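# Move the red tray to arm3's cabinet

## Task

Get the red tray onto the top of the two-door cabinet beside arm3, while the other three trays remain on the top of the two-door cabinet beside arm1. When finished, every object a tray holds has to be standing inside that tray.

## Robot and tools

Robots: four i2rt Big YAM arms (arm1, arm2, arm3, arm4), each ending in a five-finger right hand. All positions are in one scene frame in metres, origin on the floor, +z up. Base (base_link) poses, each facing along its own +x: arm1 x=-3.340 y=-0.218 z=+1.096 quat_wxyz=(+0.006, +0.000, +0.001, -1.000); arm2 x=-0.693 y=+0.384 z=+0.959 quat_wxyz=(+0.006, +0.005, -0.007, +1.000); arm3 x=+0.734 y=+2.506 z=+0.870 quat_wxyz=(+0.959, +0.002, +0.001, +0.283); arm4 x=+0.754 y=-1.748 z=+0.869 quat_wxyz=(+0.948, -0.001, -0.001, -0.317). Reach is roughly 1.07 m from the joint1 axis, so arm1 and arm3 are far apart and the tray will likely need a handover through arm2 (and maybe arm4).

move: one action. Each arm key (arm1..arm4) is its own object; leave an arm out to give it nothing. Inside it:
- joints: absolute targets by name. Arm joints in rad: joint1_rad -2.879..2.879 (turn about base, + counter-clockwise from above), joint2_rad 0..3.141 (shoulder, + raises then brings forward), joint3_rad 0..3.019 (elbow, + opens), joint4_rad -1.692..1.57 (hand pitch, + fingers up), joint5_rad -1.57..1.57 (sideways, + to arm's right), joint6_rad -2.094..2.094 (roll, + clockwise seen from behind). Hand values -1..1: hand_little, hand_ring, hand_middle, hand_index, hand_thumb_bend (+1 straight/open, -1 curled), hand_thumb_turn (+1 beside palm, -1 opposite fingers), hand_force_limit (setting: -1 about 0 N to +1 10 N, 15 N for thumb motors), hand_speed (-0.96..1; full speed from +0.48 up).
- target: absolute hand pose [x, y, z, qw, qx, qy, qz] in the scene frame (metres, unit quaternion), same format as the printed hand line. The hand moves in a straight line from its current hand_target toward it. With target, joints may only hold the hand_ keys.
- speed: top path speed in m/s, 0.002 to 4.3, default 0.25; rotation capped at twice this in rad/s.
- min_time_s: 0.1 to 8 s, lower bound on that arm's joint motion duration.
- cameras: list among arm1_cam_wrist..arm4_cam_wrist, cam_arm1..cam_arm4, or "all"; [] for none.
All arms start together; hand paths in one action finish together and stop after 10 s; an action lasts at most 15 s. Paths do not avoid obstacles or other arms; hands lag, drift and can overshoot, worse when the arm is stretched. Joint-only moves run each joint at its own pace and can sweep widely. A move with no action returns full state and all images.

wait: seconds 0 to 10, optional cameras; commands nothing. zoom_image: camera name plus region [x0, y0, x1, y1] in pixels (top-left origin, at most 504 square), only for a camera in the latest images. show_instructions: shows the reference page. finished_scene: ends the scene for good (scene 1).

Results: "move" lists arms that got a motion; "as last shown" marks an uncommanded arm whose status reads "not commanded". hand is the hand point pose; hand_target is the pose the held joint targets imply. Done means within 1 cm and 2 degrees. off_target: resting short of target, maybe still pushing. time_out: a joint missed its time; the arm keeps pushing toward the target shown in on_its_own. "joint command not followed" or "pose unreachable": a safety check withheld targets; not_followed drops the hand target. Joint velocities (rad/s) reading "within noise" means the arm is still. Joint torques are in arm-joint order, offset and noisy; numbers 3 and 4 wrap at ±28 N m. A refused call or a stop cancels the later move, wait and finished_scene calls in that reply.

Hand: the hand point sits 0.045 m ahead of the palm; its +z runs along straight fingers, +y out of the palm, +x across toward the little finger. Fingers are about 0.06-0.07 m long. With joints 1, 5, 6 at 0 and the hand level forward, the palm is down and the thumb left. With the thumb opposed, the hand wraps objects 0.035-0.065 m thick, or handles down to 0.025 m; thumb tip against index pad can pinch light items up to about 0.08 m. A wrist bracket on the little-finger side sticks out 0.10 m and can collide. The wrist camera is on the little-finger side; at joint6 near -1.3 its view is upright.

Gripping: a motor moves only when its target changes by at least 0.002, stops at target or when the load hits hand_force_limit, then locks. Start state: hand_force_limit 0, hand_speed -0.8 (slow, about 3.6 s per finger). Use hand_speed -0.94 or below for gentle grips; faster closes can overshoot the force. To grip harder, raise the limit and send a more-closed target; to release, send a more-open one. hand_stopped_by gives six words (little, ring, middle, index, thumb_bend, thumb_turn): moving, target, force, stalled, fault. The <motor>_load_n values are fingertip forces in N (positive pushing open); a lost grip shows as load near 0.

Cautions: arms collide freely and a hard squeeze between two robots (including gripping another hand's fingers) ends the scene; the safety check may react late. Nothing may leave the work area or reach the floor. Avoid drops, releasing moving parts, slams, ramming fixed things, and heavy finger strain. Stretched or fast arms swing past targets by up to about 30 degrees. Holding loads or straining heats motors; MOTOR HOT warns, and at 100 °C the arm goes limp for 30-60 s, after which resend targets marked limit_stop_at_motor_heat. The scene keeps running while you think, holding the last command. Objects may occasionally be nudged. Camera calibrations have small errors, larger for wrist cameras.

Each tool is called after ">>>" as a command line: name --argument value for each argument, lists and objects as JSON in quotes; but a table of rows of numbers goes row by row, as --pt "numbers of a row", without its own name.

Reference images:

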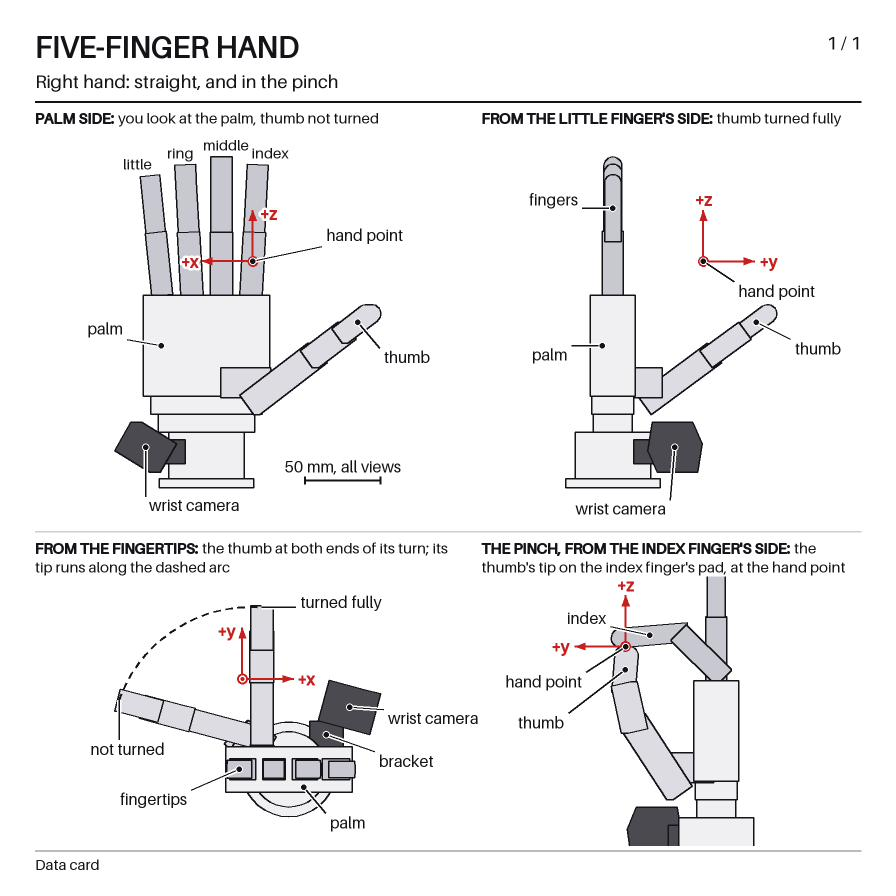

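## Session

>>> move

Scene clock: 0.00 s.
Joint torques (N m): no reading
Motor temperatures (°C): arm1=[25 36 32 33 28 24] | arm2=[30 34 23 33 33 32] | arm3=[21 24 33 23 26 28] | arm4=[33 27 24 27 26 24]
Heat: arm1: hottest joint2_rad 36 °C; arm2: hottest joint2_rad 34 °C; arm3: hottest joint3_rad 33 °C; arm4: hottest joint1_rad 33 °C.
Joint velocities: within noise
arm1.joint_positions: joint1_rad=+0.610 joint2_rad=+0.622 joint3_rad=+1.456 joint4_rad=-1.538 joint5_rad=-0.079 joint6_rad=-1.278 hand_little=+1.000 hand_ring=+1.000 hand_middle=+1.000 hand_index=+1.000 hand_thumb_turn=+1.000 hand_thumb_bend=+1.000 hand_force_limit=+0.000 hand_speed=-0.800
arm1.joint_status: not commanded
arm1.hand_stopped_by: target,target,target,target,target,target
arm1.little_load_n: 0.0
arm1.ring_load_n: 0.0
arm1.middle_load_n: 0.0
arm1.index_load_n: -0.5
arm1.thumb_bend_load_n: 0.0
arm1.thumb_turn_load_n: 0.0
arm1.hand: x=-3.5121 y=-0.3007 z=+1.5736 quat_wxyz=(+0.360, +0.165, -0.892, +0.216) (m; scene frame)
arm1.hand_target: x=-3.5114 y=-0.3002 z=+1.5803 quat_wxyz=(+0.368, +0.165, -0.888, +0.220) (m; scene frame)
arm1.hand_status: not commanded
arm2.joint_positions: joint1_rad=+0.037 joint2_rad=+0.642 joint3_rad=+1.398 joint4_rad=-1.562 joint5_rad=-0.128 joint6_rad=-1.250 hand_little=+1.000 hand_ring=+1.000 hand_middle=+1.000 hand_index=+1.000 hand_thumb_turn=+1.000 hand_thumb_bend=+1.000 hand_force_limit=+0.000 hand_speed=-0.800
arm2.joint_status: not commanded
arm2.hand_stopped_by: target,target,target,target,target,target
arm2.little_load_n: 0.0
arm2.ring_load_n: 0.0
arm2.middle_load_n: 0.0
arm2.index_load_n: 0.0
arm2.thumb_bend_load_n: 0.0
arm2.thumb_turn_load_n: -0.5
arm2.hand: x=-0.8801 y=+0.3957 z=+1.4050 quat_wxyz=(-0.362, +0.110, +0.918, -0.117) (m; scene frame)
arm2.hand_target: x=-0.8802 y=+0.3956 z=+1.4126 quat_wxyz=(-0.371, +0.109, +0.915, -0.118) (m; scene frame)
arm2.hand_status: not commanded
arm3.joint_positions: joint1_rad=-0.727 joint2_rad=+0.638 joint3_rad=+1.433 joint4_rad=-1.230 joint5_rad=+0.234 joint6_rad=-1.441 hand_little=+1.000 hand_ring=+1.000 hand_middle=+1.000 hand_index=+1.000 hand_thumb_turn=+1.000 hand_thumb_bend=+1.000 hand_force_limit=+0.000 hand_speed=-0.800
arm3.joint_status: not commanded
arm3.hand_stopped_by: target,target,target,target,target,target
arm3.little_load_n: 0.0
arm3.ring_load_n: 0.0
arm3.middle_load_n: 0.0
arm3.index_load_n: 0.0
arm3.thumb_bend_load_n: 0.0
arm3.thumb_turn_load_n: 0.0
arm3.hand: x=+0.9536 y=+2.3696 z=+1.4117 quat_wxyz=(+0.104, +0.821, -0.181, +0.532) (m; scene frame)
arm3.hand_target: x=+0.9521 y=+2.3698 z=+1.4227 quat_wxyz=(+0.103, +0.814, -0.181, +0.543) (m; scene frame)
arm3.hand_status: not commanded
arm4.joint_positions: joint1_rad=+0.769 joint2_rad=+0.539 joint3_rad=+1.400 joint4_rad=-1.171 joint5_rad=+0.218 joint6_rad=-0.906 hand_little=+1.000 hand_ring=+1.000 hand_middle=+1.000 hand_index=+1.000 hand_thumb_turn=+1.000 hand_thumb_bend=+1.000 hand_force_limit=+0.000 hand_speed=-0.800
arm4.joint_status: not commanded
arm4.hand_stopped_by: target,target,target,target,target,target
arm4.little_load_n: 0.0
arm4.ring_load_n: 0.0
arm4.middle_load_n: 0.0
arm4.index_load_n: 0.0
arm4.thumb_bend_load_n: 0.0
arm4.thumb_turn_load_n: 0.0
arm4.hand: x=+0.9674 y=-1.7907 z=+1.4049 quat_wxyz=(-0.143, +0.757, -0.275, +0.575) (m; scene frame)
arm4.hand_target: x=+0.9657 y=-1.7909 z=+1.4150 quat_wxyz=(-0.148, +0.750, -0.274, +0.584) (m; scene frame)
arm4.hand_status: not commanded
pictures: arm1_cam_wrist, arm2_cam_wrist, arm3_cam_wrist, arm4_cam_wrist, cam_arm1, cam_arm2, cam_arm3, cam_arm4

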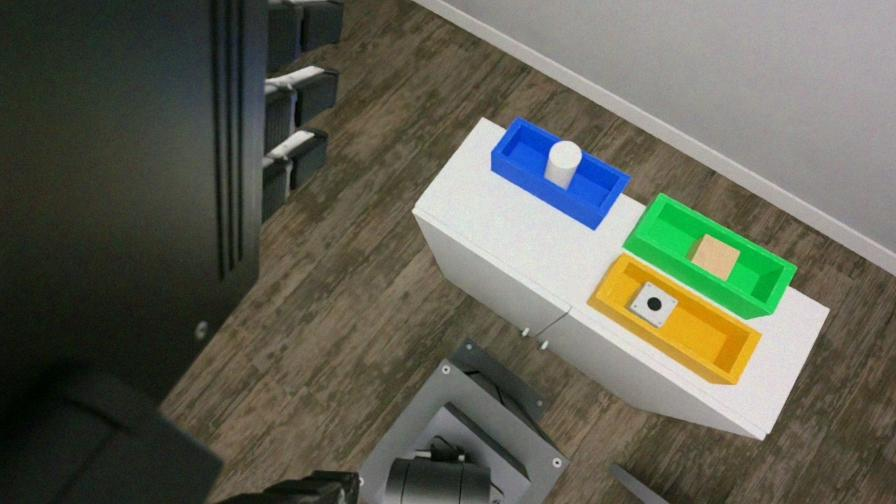

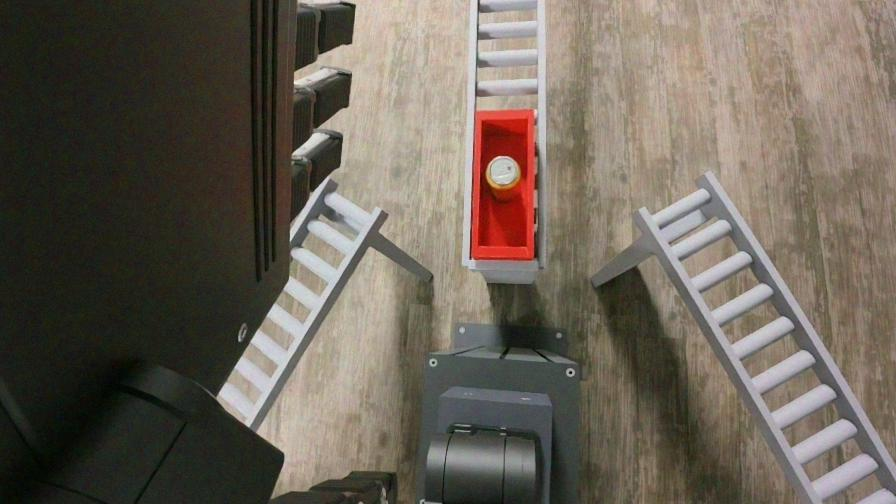

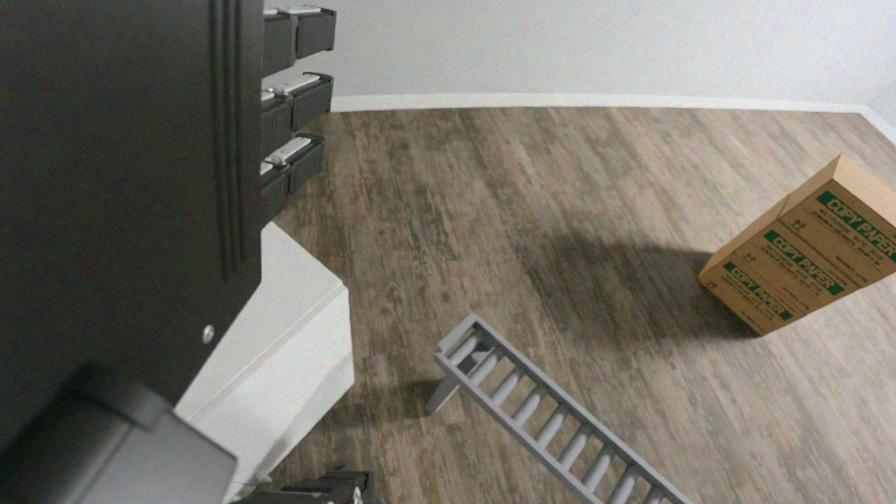

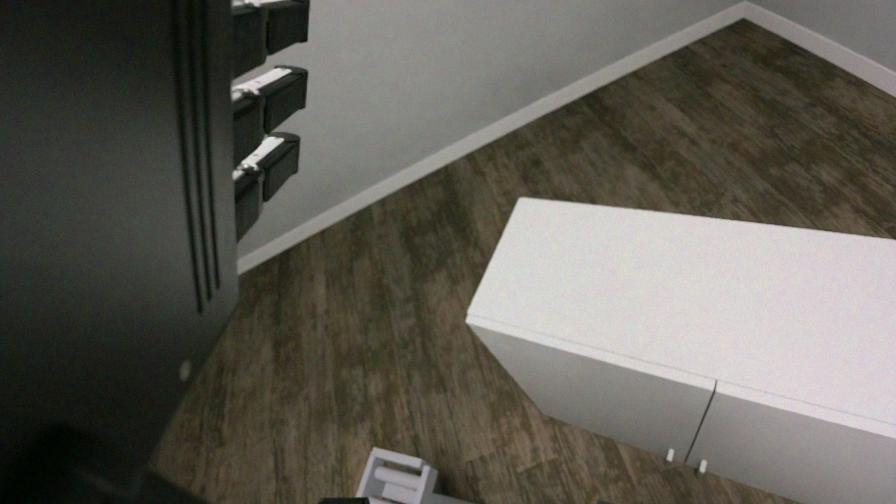

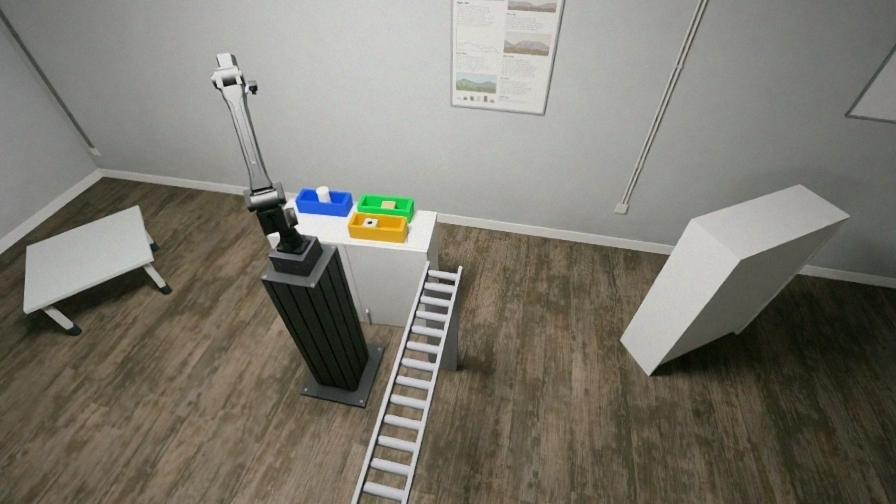

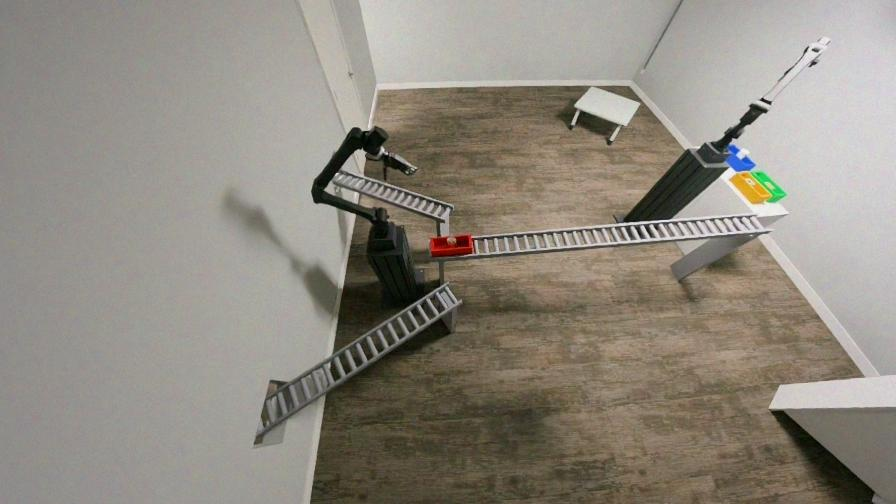

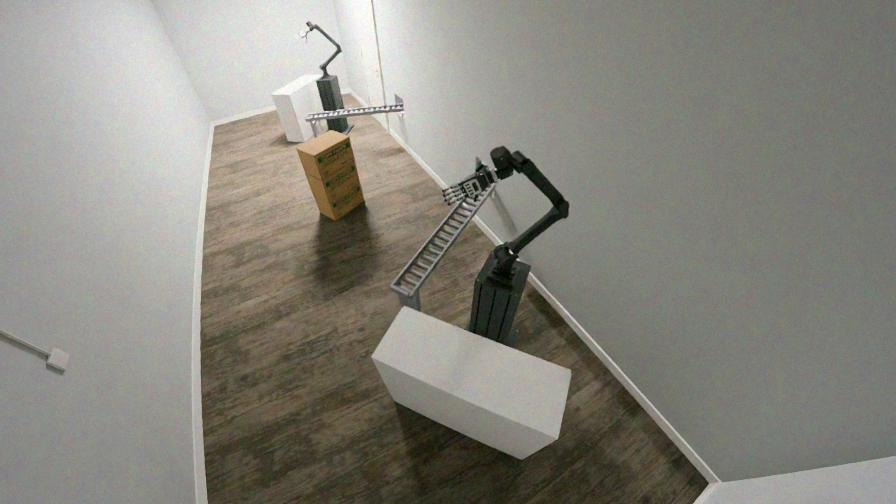

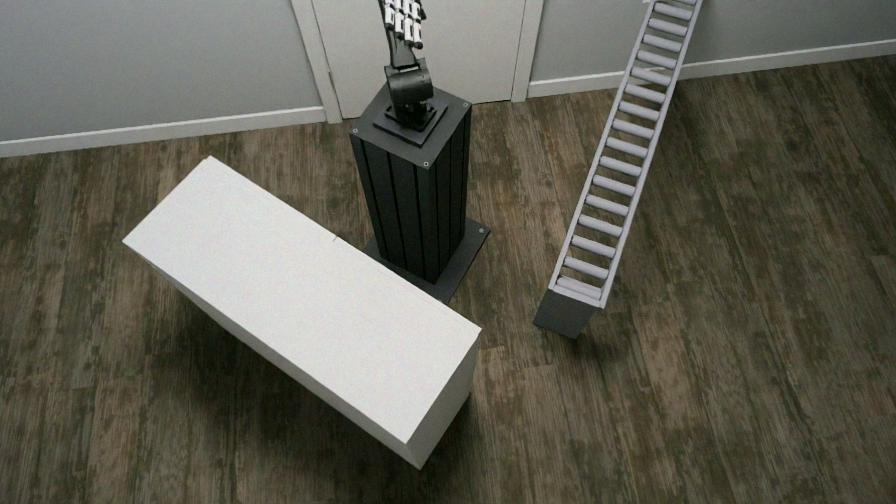

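>>> zoom_image --camera "cam_arm2" --region '[240, 100, 540, 460]'

>>> zoom_image --camera "cam_arm3" --region '[300, 80, 620, 480]'

>>> zoom_image --camera "arm2_cam_wrist" --region '[380, 0, 640, 300]'

>>> zoom_image --camera "arm3_cam_wrist" --region '[160, 200, 660, 504]'

Scaled by 1.400 from the camera's image (finer frame: 1280x720).

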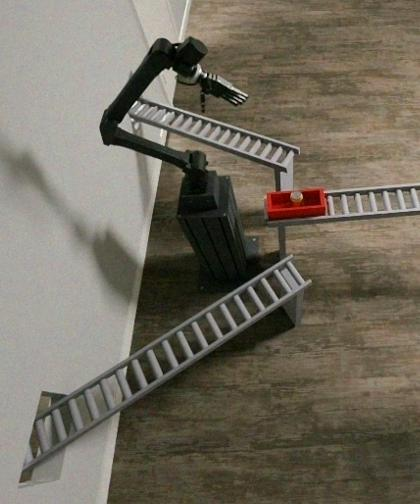

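Scaled by 1.260 from the camera's image (finer frame: 1280x720).

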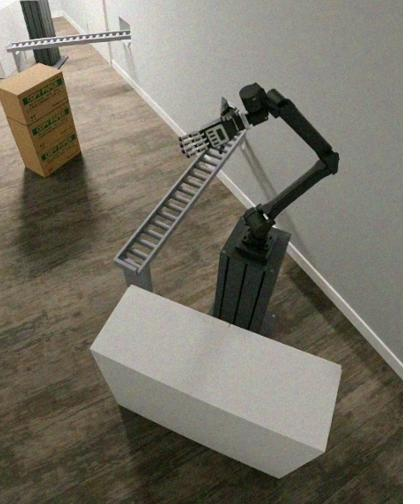

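Scaled by 1.680 from the camera's image (finer frame: 1280x720).

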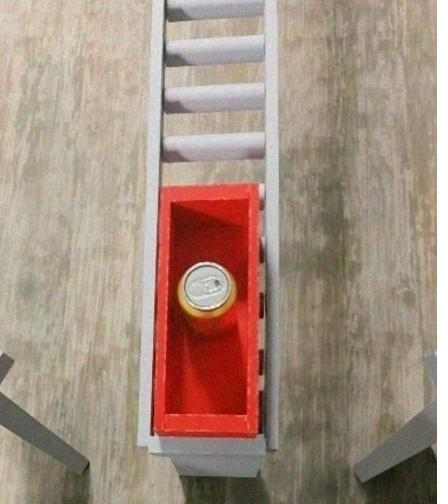

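Scaled by 1.008 from the camera's image (finer frame: 1280x720).

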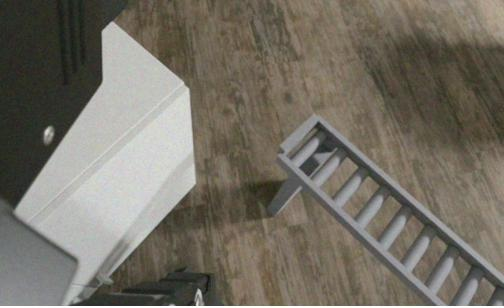

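>>> zoom_image --camera "cam_arm2" --region '[400, 200, 500, 320]'

>>> zoom_image --camera "arm1_cam_wrist" --region '[460, 90, 840, 420]'

>>> zoom_image --camera "cam_arm1" --region '[280, 160, 470, 340]'

>>> zoom_image --camera "arm2_cam_wrist" --region '[440, 80, 570, 290]'

Scaled by 4.200 from the camera's image (finer frame: 1280x720).

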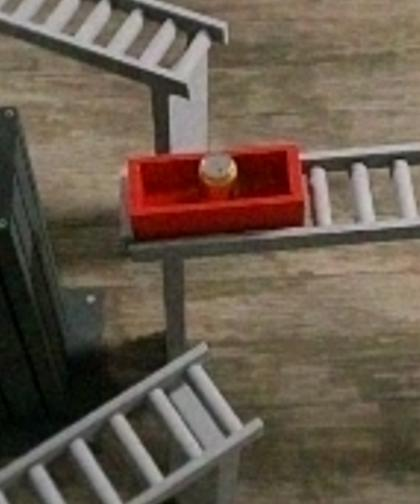

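Scaled by 1.326 from the camera's image (finer frame: 1280x720).

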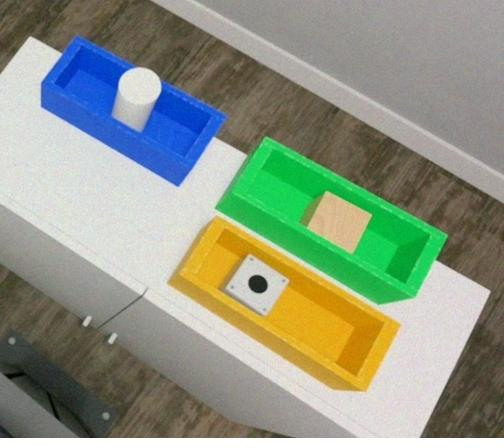

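Scaled by 2.653 from the camera's image (finer frame: 1280x720).

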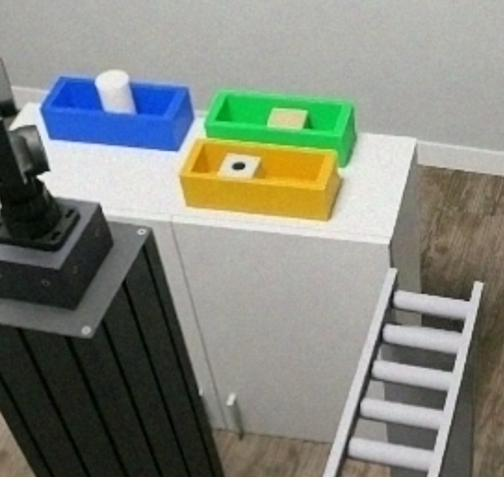

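Scaled by 2.400 from the camera's image (finer frame: 1280x720).

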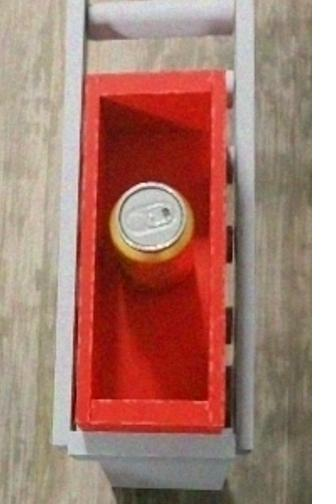

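>>> move --arm2 '{"joints": {"joint1_rad": -0.15, "joint5_rad": 0.0, "joint6_rad": 1.5}, "min_time_s": 2.5}' --cameras '["arm2_cam_wrist"]'

Scene clock: 51.27 s.
Joint torques (N m): arm1=[-0.97 2.08 9.55 1.36 -0.13 -0.02] | arm2=[-2.32 3.14 8.55 1.87 -0.1 0.08] | arm3=[-0.44 3.14 9.54 2.55 0.06 -0.01] | arm4=[-0.5 4.19 8.46 2.44 -0.03 -0.15]
Motor temperatures (°C): arm1=[25 35 35 33 27 24] | arm2=[29 33 28 32 32 31] | arm3=[21 24 36 24 26 28] | arm4=[32 27 29 27 26 24]
Heat: arm1: hottest joint2_rad 35 °C; arm2: hottest joint2_rad 33 °C; arm3: hottest joint3_rad 36 °C; arm4: hottest joint1_rad 32 °C.
move: arm2 done
Joint velocities: within noise
arm1, arm3, arm4: as last shown
arm1.index_load_n: 0.0
arm2.joint_positions: joint1_rad=-0.135 joint2_rad=+0.642 joint3_rad=+1.398 joint4_rad=-1.562 joint5_rad=-0.002 joint6_rad=+1.491 hand_little=+1.000 hand_ring=+1.000 hand_middle=+1.000 hand_index=+1.000 hand_thumb_turn=+1.000 hand_thumb_bend=+1.000 hand_force_limit=+0.000 hand_speed=-0.800
arm2.joint_status: all done
arm2.hand_stopped_by: target,target,target,target,target,target
arm2.little_load_n: 0.0
arm2.ring_load_n: 0.0
arm2.middle_load_n: 0.0
arm2.index_load_n: 0.0
arm2.thumb_bend_load_n: 0.0
arm2.thumb_turn_load_n: 0.0
arm2.hand: x=-0.9360 y=+0.3509 z=+1.4596 quat_wxyz=(-0.048, +0.925, -0.029, -0.376)
arm2.hand_target: x=-0.9357 y=+0.3550 z=+1.4685 quat_wxyz=(-0.051, +0.921, -0.040, -0.385)
arm2.hand_status: not commanded
arm2_cam_wrist: T_world_to_cam=[[0.03318, -0.97087, -0.23729, 0.72612], [-0.25979, -0.23764, 0.93597, -1.5281], [-0.96509, 0.03059, -0.26011, -0.41812]] pos_world=[-0.82461, 0.35463, 1.49379]

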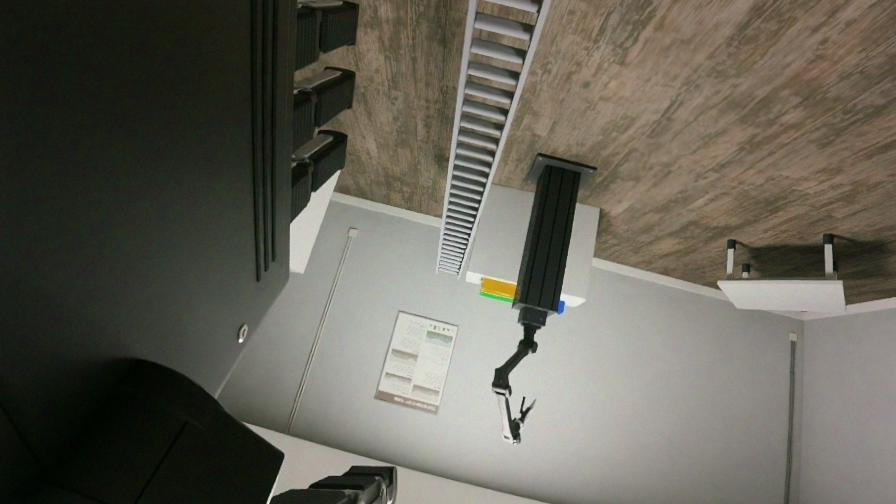

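>>> move --arm2 '{"target": [-1.15, 0.48, 1.08, 0, 1, 0, 0], "speed": 0.3}' --cameras '["arm2_cam_wrist", "cam_arm2"]'

Scene clock: 54.67 s.
Joint torques (N m): arm1=[-0.91 2.02 9.52 1.29 -0.11 -0.04] | arm2=[-2.37 -10.05 10.84 0.55 -0.11 -0.13] | arm3=[-0.44 3.08 9.55 2.54 0.06 -0.01] | arm4=[-0.38 4.25 8.47 2.45 -0.02 -0.15]
Motor temperatures (°C): arm1=[25 35 35 33 27 24] | arm2=[29 33 28 32 32 31] | arm3=[21 24 36 24 26 28] | arm4=[32 27 29 27 26 24]
Heat: arm1: hottest joint2_rad 35 °C; arm2: hottest joint2_rad 33 °C; arm3: hottest joint3_rad 36 °C; arm4: hottest joint1_rad 32 °C.
move: arm2 off_target
Joint velocities: within noise
arm1, arm3, arm4: as last shown
arm2.joint_positions: joint1_rad=-0.331 joint2_rad=+1.598 joint3_rad=+1.218 joint4_rad=-1.256 joint5_rad=-0.010 joint6_rad=+1.223 hand_little=+1.000 hand_ring=+1.000 hand_middle=+1.000 hand_index=+1.000 hand_thumb_turn=+1.000 hand_thumb_bend=+1.000 hand_force_limit=+0.000 hand_speed=-0.800
arm2.joint_status: not commanded
arm2.hand_stopped_by: target,target,target,target,target,target
arm2.little_load_n: 0.0
arm2.ring_load_n: 0.0
arm2.middle_load_n: 0.0
arm2.index_load_n: 0.0
arm2.thumb_bend_load_n: 0.0
arm2.thumb_turn_load_n: 0.0
arm2.hand: x=-1.1348 y=+0.4680 z=+1.0631 quat_wxyz=(+0.009, +1.000, +0.002, +0.024)
arm2.hand_target: x=-1.1492 y=+0.4797 z=+1.0802 quat_wxyz=(+0.000, +1.000, +0.000, +0.000)
arm2.hand_status: off_target (0.026 m and 2.9 deg from the pose sent, 0.454 m and 44.6 deg at the start)
arm2_cam_wrist: T_world_to_cam=[[0.21127, -0.97736, -0.01153, 0.71743], [-0.85781, -0.19105, 0.47715, -1.39348], [-0.46855, -0.09091, -0.87875, 0.56131]] pos_world=[-1.0839, 0.48599, 1.16642]

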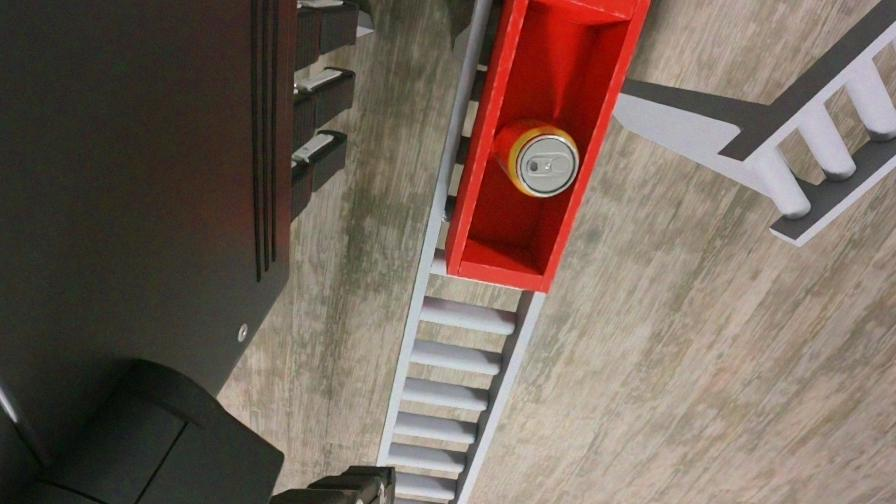

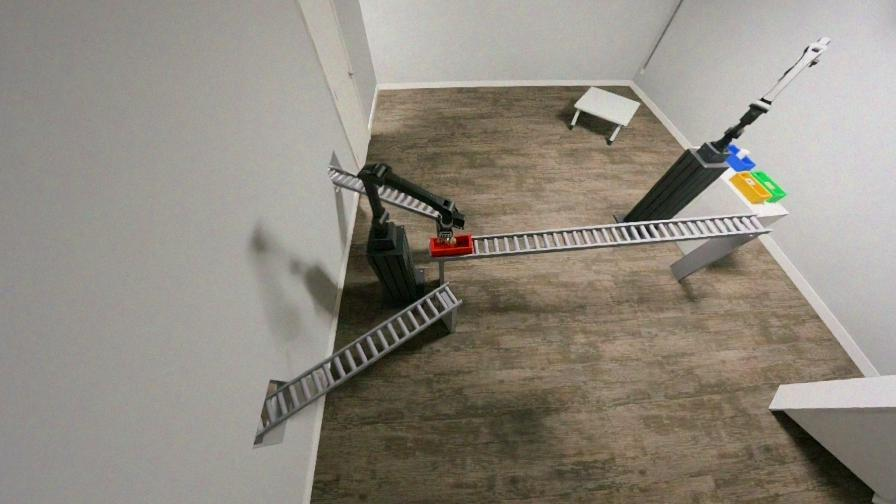

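>>> zoom_image --camera "arm2_cam_wrist" --region '[380, 0, 700, 320]'

>>> zoom_image --camera "cam_arm2" --region '[400, 180, 500, 280]'

Scaled by 1.575 from the camera's image (finer frame: 1280x720).

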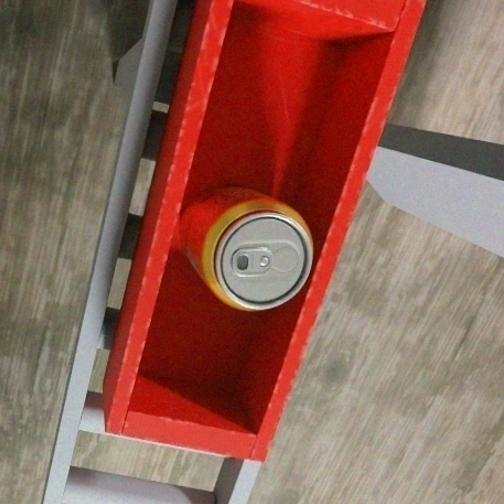

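Scaled by 5.040 from the camera's image (finer frame: 1280x720).

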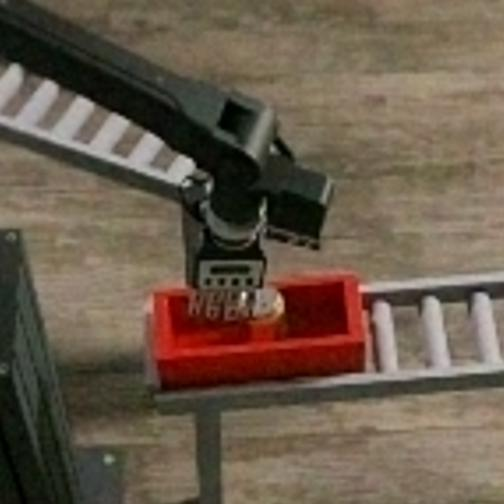

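>>> move --arm2 '{"target": [-1.15, 0.60, 0.96, 0.183, 0.683, 0.683, -0.183], "speed": 0.4}' --cameras '["arm2_cam_wrist", "cam_arm2"]'

Scene clock: 86.63 s.
Joint torques (N m): arm1=[-0.38 2.49 9.46 1.21 -0.16 -0.05] | arm2=[-2.32 -14.15 9.84 -0.66 -0.53 -0.11] | arm3=[-0.32 3.08 9.52 2.54 0.07 -0.01] | arm4=[-0.44 4.25 8.46 2.47 -0.03 -0.16]
Motor temperatures (°C): arm1=[25 35 36 33 27 24] | arm2=[29 33 32 32 31 30] | arm3=[21 24 38 24 25 27] | arm4=[32 26 31 27 26 24]
Heat: arm1: hottest joint3_rad 36 °C; arm2: hottest joint2_rad 33 °C; arm3: hottest joint3_rad 38 °C; arm4: hottest joint1_rad 32 °C.
move: arm2 off_target
Joint velocities: within noise
arm1, arm3, arm4: as last shown
arm2.joint_positions: joint1_rad=-0.557 joint2_rad=+2.205 joint3_rad=+1.705 joint4_rad=-1.400 joint5_rad=-0.435 joint6_rad=-0.643 hand_little=+1.000 hand_ring=+1.000 hand_middle=+1.000 hand_index=+1.000 hand_thumb_turn=+1.000 hand_thumb_bend=+1.000 hand_force_limit=+0.000 hand_speed=-0.800
arm2.joint_status: not commanded
arm2.hand_stopped_by: target,target,target,target,target,target
arm2.little_load_n: 0.0
arm2.ring_load_n: 0.0
arm2.middle_load_n: 0.0
arm2.index_load_n: 0.0
arm2.thumb_bend_load_n: 0.0
arm2.thumb_turn_load_n: 0.0
arm2.hand: x=-1.1442 y=+0.5886 z=+0.9593 quat_wxyz=(+0.187, +0.682, +0.684, -0.179)
arm2.hand_target: x=-1.1497 y=+0.5998 z=+0.9600 quat_wxyz=(+0.183, +0.683, +0.683, -0.183)
arm2.hand_status: off_target (0.013 m and 0.7 deg from the pose sent, 0.168 m and 94.1 deg at the start)
arm4.thumb_bend_load_n: -0.5
arm2_cam_wrist: T_world_to_cam=[[0.97825, 0.16397, -0.12701, 1.15269], [0.19011, -0.46412, 0.86513, -0.34142], [0.0829, -0.87047, -0.4852, 1.18897]] pos_world=[-1.16129, 0.68749, 1.01866]

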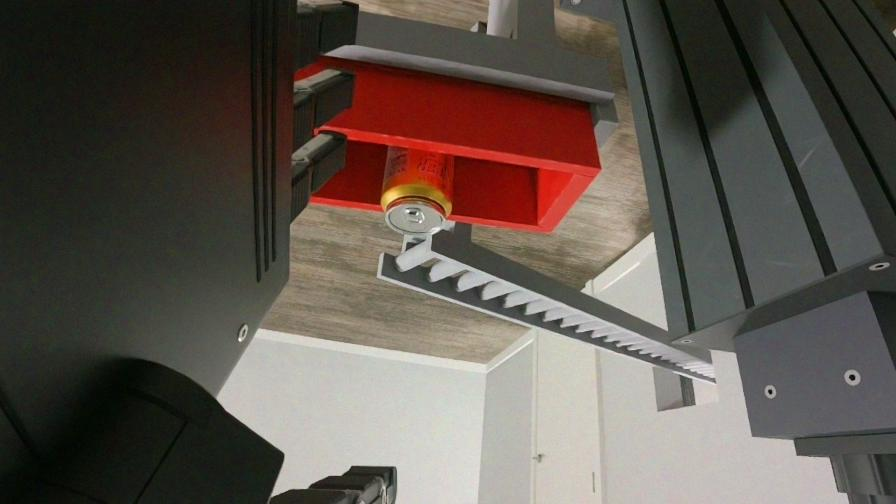

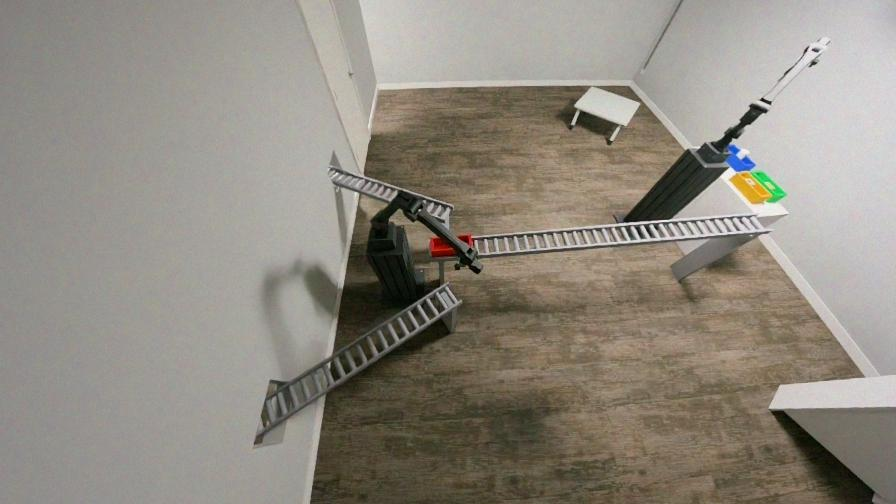

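>>> zoom_image --camera "arm2_cam_wrist" --region '[290, 0, 640, 300]'

Scaled by 1.440 from the camera's image (finer frame: 1280x720).

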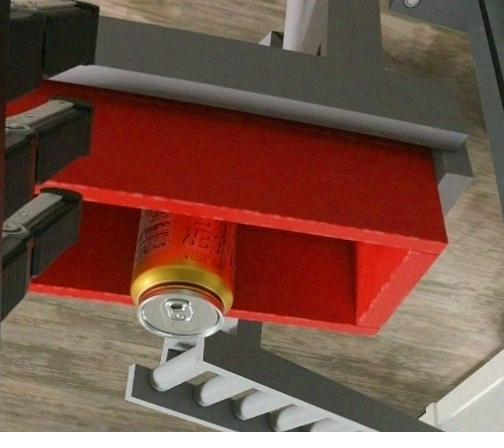

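>>> move --arm2 '{"target": [-1.25, 0.48, 1.0, 0.1305, 0, 0.9914, 0], "speed": 0.35, "joints": {"hand_thumb_turn": -1}}' --cameras '["arm2_cam_wrist", "cam_arm2"]'

Scene clock: 121.53 s.
Joint torques (N m): arm1=[-0.79 2.37 9.58 1.26 -0.13 -0.04] | arm2=[-1.03 -17.08 7.73 0.42 -0.06 -0.12] | arm3=[-0.44 3.14 9.54 2.54 0.06 -0.01] | arm4=[-0.44 4.13 8.44 2.45 -0.02 -0.15]
Motor temperatures (°C): arm1=[25 34 37 32 27 23] | arm2=[29 36 32 31 31 30] | arm3=[21 24 39 24 25 27] | arm4=[31 26 32 27 26 24]
Heat: arm1: hottest joint3_rad 37 °C; arm2: hottest joint2_rad 36 °C; arm3: hottest joint3_rad 39 °C; arm4: hottest joint3_rad 32 °C.
move: arm2 done
Joint velocities: within noise
arm1, arm3, arm4: as last shown
arm2.joint_positions: joint1_rad=-0.051 joint2_rad=+2.199 joint3_rad=+1.877 joint4_rad=-1.548 joint5_rad=+0.002 joint6_rad=-1.624 hand_little=+1.000 hand_ring=+1.000 hand_middle=+1.000 hand_index=+1.000 hand_thumb_turn=-1.000 hand_thumb_bend=+1.000 hand_force_limit=+0.000 hand_speed=-0.800
arm2.joint_status: all done
arm2.hand_stopped_by: target,target,target,target,target,target
arm2.little_load_n: 0.0
arm2.ring_load_n: 0.0
arm2.middle_load_n: 0.0
arm2.index_load_n: 0.0
arm2.thumb_bend_load_n: 0.0
arm2.thumb_turn_load_n: 0.0
arm2.hand: x=-1.2436 y=+0.4814 z=+0.9938 quat_wxyz=(+0.144, +0.006, +0.990, -0.001)
arm2.hand_target: x=-1.2500 y=+0.4800 z=+1.0001 quat_wxyz=(+0.131, +0.000, +0.991, +0.000)
arm2.hand_status: done (0.009 m and 1.7 deg from the pose sent, 0.157 m and 90.8 deg at the start)
arm4.index_load_n: -0.5
arm4.thumb_bend_load_n: 0.0
arm2_cam_wrist: T_world_to_cam=[[-0.17445, 0.97989, -0.09691, -0.58432], [0.65599, 0.18905, 0.73071, -0.00364], [0.73433, 0.0639, -0.67578, 1.67033]] pos_world=[-1.32612, 0.46653, 1.0748]

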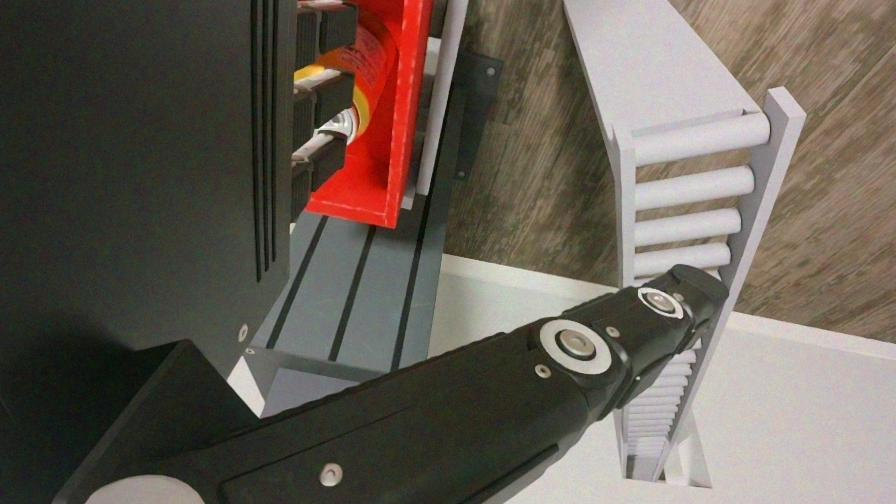

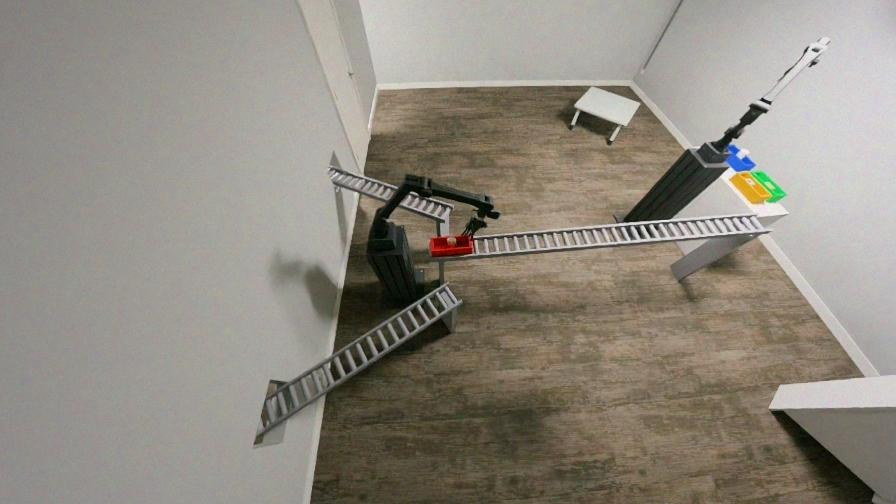

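>>> move --arm2 '{"target": [-1.25, 0.432, 0.86, 0.1305, 0, 0.9914, 0], "speed": 0.2}' --cameras '["arm2_cam_wrist", "cam_arm2"]'

>>> zoom_image --camera "cam_arm2" --region '[410, 190, 520, 270]'

Scene clock: 125.50 s.
Joint torques (N m): arm1=[-0.32 2.61 9.47 1.25 -0.16 -0.03] | arm2=[-0.62 -15.85 6.89 0.44 -0.15 0.07] | arm3=[-0.44 3.08 9.52 2.54 0.06 -0.01] | arm4=[-0.56 4.37 8.47 2.45 -0.02 -0.16]
Motor temperatures (°C): arm1=[25 34 37 32 27 23] | arm2=[29 36 32 31 31 30] | arm3=[21 24 39 24 25 27] | arm4=[31 26 32 27 26 24]
Heat: arm1: hottest joint3_rad 37 °C; arm2: hottest joint2_rad 36 °C; arm3: hottest joint3_rad 39 °C; arm4: hottest joint3_rad 32 °C.
move: arm2 off_target
Joint velocities: within noise
arm1, arm3, arm4: as last shown
arm1.thumb_bend_load_n: -0.5
arm2.joint_positions: joint1_rad=+0.021 joint2_rad=+2.335 joint3_rad=+1.778 joint4_rad=-1.281 joint5_rad=-0.017 joint6_rad=-1.567 hand_little=+1.000 hand_ring=+1.000 hand_middle=+1.000 hand_index=+1.000 hand_thumb_turn=-1.000 hand_thumb_bend=+1.000 hand_force_limit=+0.000 hand_speed=-0.800
arm2.joint_status: not commanded
arm2.hand_stopped_by: target,target,target,target,target,target
arm2.little_load_n: 0.0
arm2.ring_load_n: 0.0
arm2.middle_load_n: 0.0
arm2.index_load_n: 0.0
arm2.thumb_bend_load_n: 0.0
arm2.thumb_turn_load_n: 0.0
arm2.hand: x=-1.2502 y=+0.4374 z=+0.8691 quat_wxyz=(+0.129, +0.000, +0.992, -0.001)
arm2.hand_target: x=-1.2499 y=+0.4321 z=+0.8602 quat_wxyz=(+0.130, +0.000, +0.991, +0.000)
arm2.hand_status: off_target (0.011 m and 0.2 deg from the pose sent, 0.143 m and 1.8 deg at the start)
arm4.index_load_n: 0.0
arm2_cam_wrist: T_world_to_cam=[[-0.1899, 0.97749, -0.09192, -0.57712], [0.67623, 0.1981, 0.70955, 0.13988], [0.71179, 0.07259, -0.69863, 1.58155]] pos_world=[-1.32992, 0.42162, 0.95262]

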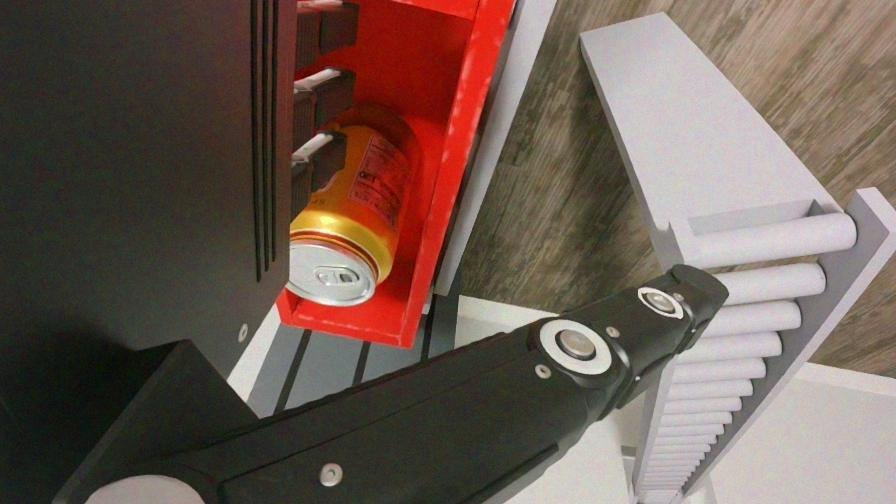

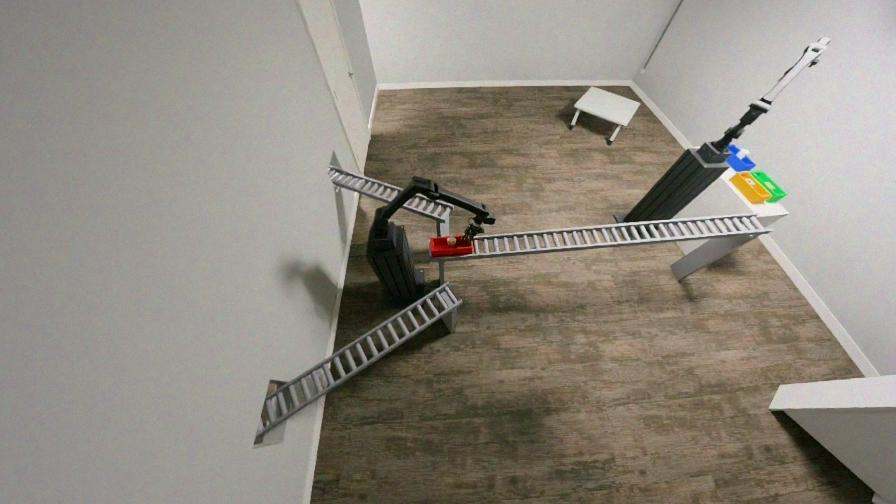

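Scaled by 4.582 from the camera's image (finer frame: 1280x720).

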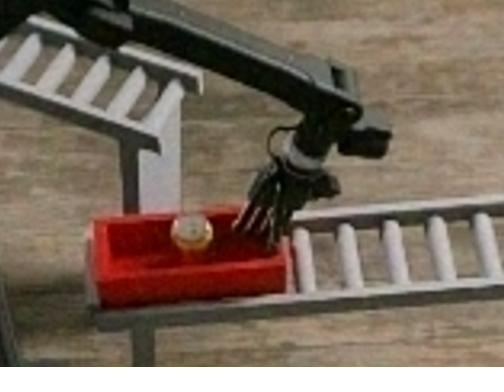

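>>> move --arm2 '{"target": [-1.235, 0.428, 0.82, 0.1305, 0, 0.9914, 0], "speed": 0.12}'

>>> move --arm2 '{"target": [-1.235, 0.428, 0.780, 0.1305, 0, 0.9914, 0], "speed": 0.08}' --cameras '["arm2_cam_wrist", "cam_arm2"]'

>>> zoom_image --camera "cam_arm2" --region '[410, 190, 520, 270]'

Scene clock: 130.17 s.
Joint torques (N m): arm1=[-0.32 2.14 9.51 1.22 -0.15 -0.04] | arm2=[-0.03 -12.1 4.29 1.4 -0.17 0.06] | arm3=[-0.38 3.08 9.54 2.55 0.06 -0.01] | arm4=[-0.38 4.25 8.49 2.43 -0.02 -0.15]
Motor temperatures (°C): arm1=[25 34 37 32 27 23] | arm2=[29 36 31 31 31 30] | arm3=[21 24 39 24 25 27] | arm4=[31 26 32 27 26 24]
Heat: arm1: hottest joint3_rad 37 °C; arm2: hottest joint2_rad 36 °C; arm3: hottest joint3_rad 39 °C; arm4: hottest joint3_rad 32 °C.
move: arm2 off_target
Joint velocities: within noise
arm1, arm3, arm4: as last shown
arm1.index_load_n: -0.5
arm1.thumb_bend_load_n: 0.0
arm2.joint_positions: joint1_rad=+0.022 joint2_rad=+2.316 joint3_rad=+1.734 joint4_rad=-1.205 joint5_rad=-0.018 joint6_rad=-1.559 hand_little=+1.000 hand_ring=+1.000 hand_middle=+1.000 hand_index=+1.000 hand_thumb_turn=-1.000 hand_thumb_bend=+1.000 hand_force_limit=+0.000 hand_speed=-0.800
arm2.joint_status: not commanded
arm2.hand_stopped_by: target,target,target,target,target,target
arm2.little_load_n: 0.0
arm2.ring_load_n: 0.0
arm2.middle_load_n: 0.0
arm2.index_load_n: 0.0
arm2.thumb_bend_load_n: 0.0
arm2.thumb_turn_load_n: 0.0
arm2.hand: x=-1.2535 y=+0.4369 z=+0.8624 quat_wxyz=(+0.103, +0.003, +0.995, -0.001)
arm2.hand_target: x=-1.2332 y=+0.4285 z=+0.8226 quat_wxyz=(+0.131, +0.000, +0.991, +0.000)
arm2.hand_status: off_target (0.047 m and 3.2 deg from the pose sent, 0.052 m and 0.2 deg at the start)
pictures: none

Scene clock: 131.27 s.
Joint torques (N m): arm1=[-0.56 2.08 9.63 1.24 -0.14 -0.05] | arm2=[-0.03 -8.76 4.67 0.34 -0.13 0.06] | arm3=[-0.38 3.14 9.54 2.55 0.06 -0.01] | arm4=[-0.38 4.13 8.47 2.44 -0.03 -0.15]
Motor temperatures (°C): arm1=[25 34 37 32 26 23] | arm2=[29 36 31 31 31 30] | arm3=[21 24 39 24 25 27] | arm4=[31 26 32 27 26 24]
Heat: arm1: hottest joint3_rad 37 °C; arm2: hottest joint2_rad 36 °C; arm3: hottest joint3_rad 39 °C; arm4: hottest joint3_rad 32 °C.
move: arm2 off_target
Joint velocities: within noise
arm1, arm3, arm4: as last shown
arm1.index_load_n: 0.0
arm2.joint_positions: joint1_rad=+0.022 joint2_rad=+2.326 joint3_rad=+1.729 joint4_rad=-1.116 joint5_rad=-0.018 joint6_rad=-1.559 hand_little=+1.000 hand_ring=+1.000 hand_middle=+1.000 hand_index=+1.000 hand_thumb_turn=-1.000 hand_thumb_bend=+1.000 hand_force_limit=+0.000 hand_speed=-0.800
arm2.joint_status: not commanded
arm2.hand_stopped_by: target,target,target,target,target,target
arm2.little_load_n: 0.0
arm2.ring_load_n: 0.0
arm2.middle_load_n: 0.0
arm2.index_load_n: 0.0
arm2.thumb_bend_load_n: 0.0
arm2.thumb_turn_load_n: 0.0
arm2.hand: x=-1.2717 y=+0.4369 z=+0.8486 quat_wxyz=(+0.066, +0.002, +0.998, -0.001)
arm2.hand_target: x=-1.2309 y=+0.4291 z=+0.7867 quat_wxyz=(+0.130, +0.000, +0.991, +0.001)
arm2.hand_status: off_target (0.078 m and 7.4 deg from the pose sent, 0.085 m and 3.2 deg at the start)
arm2_cam_wrist: T_world_to_cam=[[-0.19448, 0.97853, -0.06826, -0.60891], [0.7605, 0.19437, 0.61957, 0.35417], [0.61953, 0.06859, -0.78197, 1.53777]] pos_world=[-1.34047, 0.42152, 0.9415]

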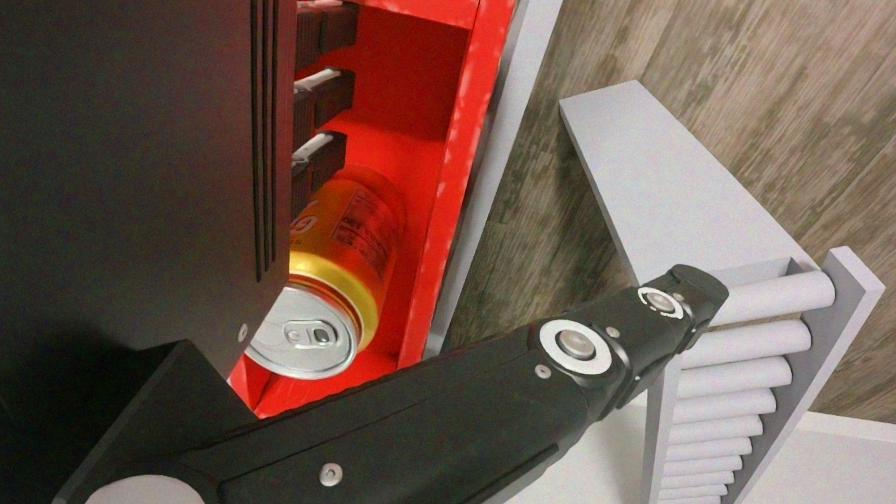

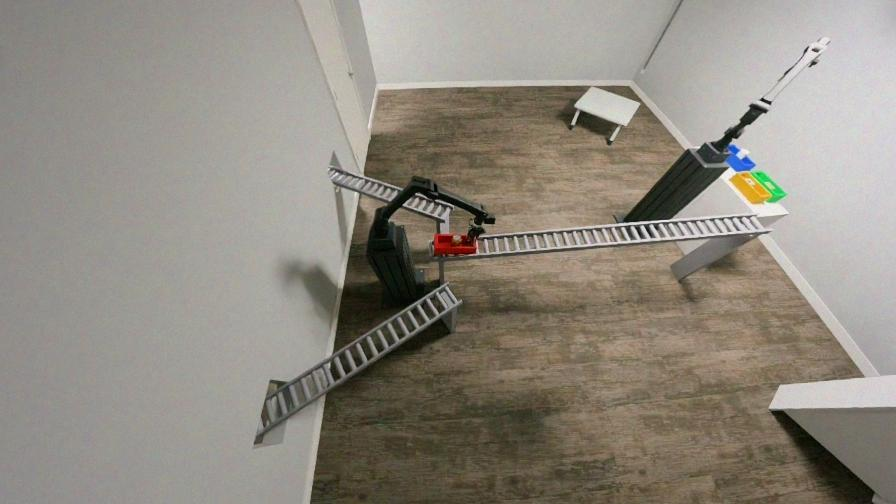

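Scaled by 4.582 from the camera's image (finer frame: 1280x720).

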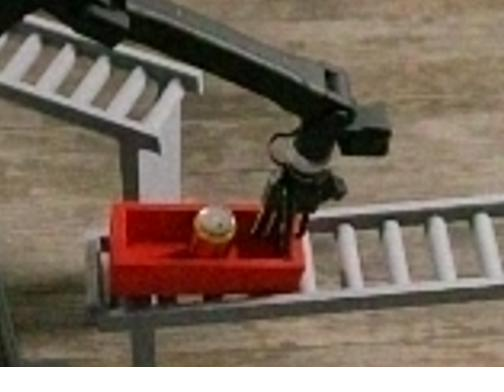

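>>> zoom_image --camera "arm2_cam_wrist" --region '[230, 0, 600, 420]'

Scaled by 1.200 from the camera's image (finer frame: 1280x720).

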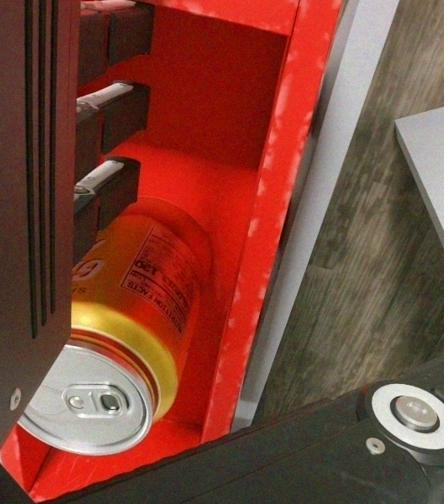

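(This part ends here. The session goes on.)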